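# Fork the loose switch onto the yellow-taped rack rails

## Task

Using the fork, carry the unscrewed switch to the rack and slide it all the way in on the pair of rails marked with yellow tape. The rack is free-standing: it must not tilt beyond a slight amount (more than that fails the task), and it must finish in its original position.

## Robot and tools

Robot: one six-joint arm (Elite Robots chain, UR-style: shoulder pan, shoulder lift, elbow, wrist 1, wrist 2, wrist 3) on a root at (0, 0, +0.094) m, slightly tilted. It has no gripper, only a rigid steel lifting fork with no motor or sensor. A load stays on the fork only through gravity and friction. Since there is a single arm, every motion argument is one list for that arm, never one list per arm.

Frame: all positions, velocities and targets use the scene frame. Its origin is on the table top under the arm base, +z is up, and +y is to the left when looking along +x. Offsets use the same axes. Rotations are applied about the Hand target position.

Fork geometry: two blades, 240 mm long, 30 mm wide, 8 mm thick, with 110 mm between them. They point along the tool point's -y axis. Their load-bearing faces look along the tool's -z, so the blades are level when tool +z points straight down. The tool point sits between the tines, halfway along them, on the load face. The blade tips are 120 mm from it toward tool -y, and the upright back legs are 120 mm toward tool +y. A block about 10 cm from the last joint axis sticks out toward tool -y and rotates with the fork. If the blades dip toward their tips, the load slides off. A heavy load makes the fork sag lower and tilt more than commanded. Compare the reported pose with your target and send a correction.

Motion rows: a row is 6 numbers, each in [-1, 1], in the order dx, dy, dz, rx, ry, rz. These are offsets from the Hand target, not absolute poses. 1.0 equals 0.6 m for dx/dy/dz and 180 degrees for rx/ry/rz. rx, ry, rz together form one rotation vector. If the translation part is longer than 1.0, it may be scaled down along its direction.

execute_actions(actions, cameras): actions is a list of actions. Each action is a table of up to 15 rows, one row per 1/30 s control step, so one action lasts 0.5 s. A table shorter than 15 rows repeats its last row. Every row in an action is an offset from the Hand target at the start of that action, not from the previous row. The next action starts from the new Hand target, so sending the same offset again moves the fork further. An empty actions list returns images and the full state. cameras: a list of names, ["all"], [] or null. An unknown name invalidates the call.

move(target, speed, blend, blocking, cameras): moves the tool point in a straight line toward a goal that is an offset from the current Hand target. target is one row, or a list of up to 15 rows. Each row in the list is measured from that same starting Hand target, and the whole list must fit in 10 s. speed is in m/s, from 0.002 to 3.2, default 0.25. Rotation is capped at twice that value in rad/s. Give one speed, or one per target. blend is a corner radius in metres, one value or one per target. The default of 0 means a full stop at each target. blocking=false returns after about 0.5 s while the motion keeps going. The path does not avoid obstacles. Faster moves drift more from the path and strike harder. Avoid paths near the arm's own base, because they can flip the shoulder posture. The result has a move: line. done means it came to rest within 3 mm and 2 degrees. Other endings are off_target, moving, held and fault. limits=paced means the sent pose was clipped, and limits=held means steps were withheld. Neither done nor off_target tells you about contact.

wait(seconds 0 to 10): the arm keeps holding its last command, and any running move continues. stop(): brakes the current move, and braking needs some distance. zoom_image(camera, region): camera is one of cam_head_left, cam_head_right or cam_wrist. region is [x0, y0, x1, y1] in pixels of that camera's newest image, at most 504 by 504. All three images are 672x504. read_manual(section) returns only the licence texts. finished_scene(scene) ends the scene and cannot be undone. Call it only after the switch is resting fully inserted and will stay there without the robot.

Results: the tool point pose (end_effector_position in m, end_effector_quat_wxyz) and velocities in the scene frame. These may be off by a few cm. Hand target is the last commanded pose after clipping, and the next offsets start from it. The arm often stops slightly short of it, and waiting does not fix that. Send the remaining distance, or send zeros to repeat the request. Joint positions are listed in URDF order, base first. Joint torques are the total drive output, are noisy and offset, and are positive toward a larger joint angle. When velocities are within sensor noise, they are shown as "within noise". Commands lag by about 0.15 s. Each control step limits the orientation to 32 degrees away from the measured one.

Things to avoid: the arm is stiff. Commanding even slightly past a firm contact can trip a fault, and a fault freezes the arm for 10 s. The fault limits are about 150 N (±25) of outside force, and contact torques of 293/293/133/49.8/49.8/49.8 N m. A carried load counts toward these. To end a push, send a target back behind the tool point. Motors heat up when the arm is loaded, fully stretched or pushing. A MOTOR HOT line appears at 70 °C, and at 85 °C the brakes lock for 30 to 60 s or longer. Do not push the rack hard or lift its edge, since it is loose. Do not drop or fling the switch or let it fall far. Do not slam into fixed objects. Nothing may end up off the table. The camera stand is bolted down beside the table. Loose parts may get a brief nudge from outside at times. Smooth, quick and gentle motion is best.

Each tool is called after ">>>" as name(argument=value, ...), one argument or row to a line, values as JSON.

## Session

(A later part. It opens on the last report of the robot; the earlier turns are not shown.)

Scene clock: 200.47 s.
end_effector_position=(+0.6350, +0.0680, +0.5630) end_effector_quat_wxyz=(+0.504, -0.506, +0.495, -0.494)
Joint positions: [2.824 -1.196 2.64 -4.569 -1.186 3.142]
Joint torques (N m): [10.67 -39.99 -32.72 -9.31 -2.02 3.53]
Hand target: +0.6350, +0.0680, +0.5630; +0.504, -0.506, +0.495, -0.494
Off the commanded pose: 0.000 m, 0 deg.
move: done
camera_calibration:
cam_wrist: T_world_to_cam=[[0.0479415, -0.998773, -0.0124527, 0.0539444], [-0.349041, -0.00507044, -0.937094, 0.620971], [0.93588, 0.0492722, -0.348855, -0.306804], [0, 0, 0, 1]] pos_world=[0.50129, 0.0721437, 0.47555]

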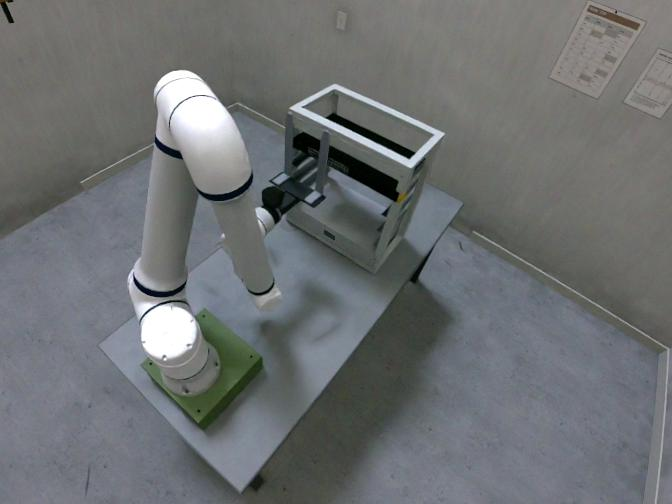

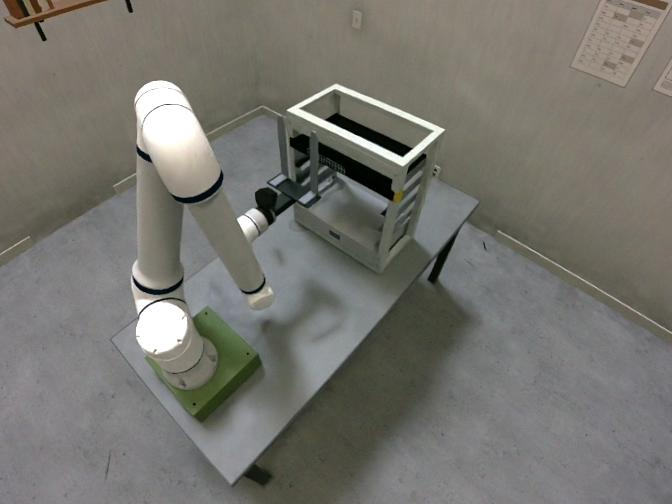

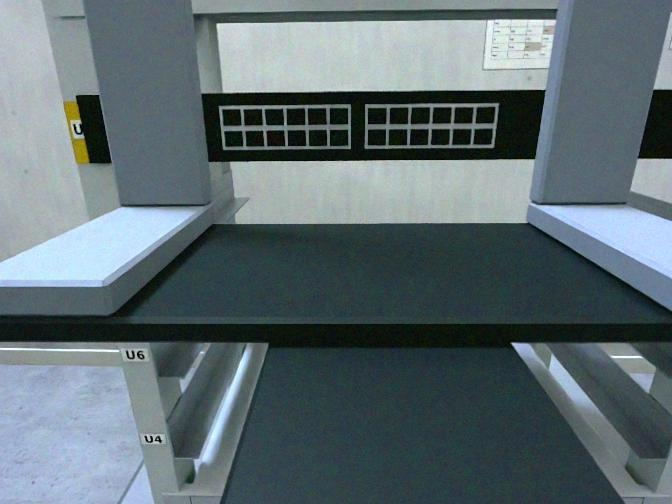

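>>> move(
  target=[-0.0083, 0.3967, 0, 0, 0, 0],
  speed=0.35,
  cameras=["cam_wrist"],
)

>>> zoom_image(
  camera="cam_wrist",
  region=[360, 70, 480, 190],
)

Scene clock: 211.73 s.
end_effector_position=(+0.6300, +0.3059, +0.5630) end_effector_quat_wxyz=(+0.505, -0.506, +0.495, -0.494)
Joint positions: [3.504 -1.136 2.436 -4.426 -1.865 3.153]
Joint torques (N m): [10.25 -54.46 -43.19 -4.96 -2.15 3.36]
Hand target: +0.6301, +0.3060, +0.5630; +0.504, -0.506, +0.495, -0.494
Off the commanded pose: 0.000 m, 0 deg.
move: done
camera_calibration:
cam_wrist: T_world_to_cam=[[0.0480373, -0.998768, -0.0124757, 0.291848], [-0.348832, -0.00507133, -0.937172, 0.620308], [0.935953, 0.0493711, -0.348646, -0.314146], [0, 0, 0, 1]] pos_world=[0.49639, 0.310144, 0.47545]
Images, in order (width x height): cam_wrist 672x504.

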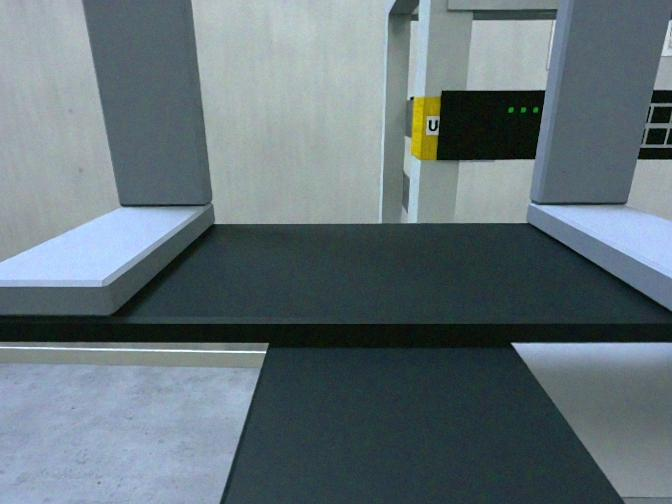

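Scaled by 4.200.

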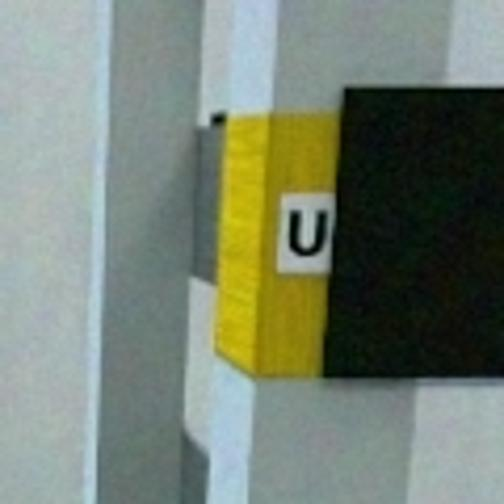

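>>> finished_scene(
  scene=2,
)

The scene is finished: the task was done.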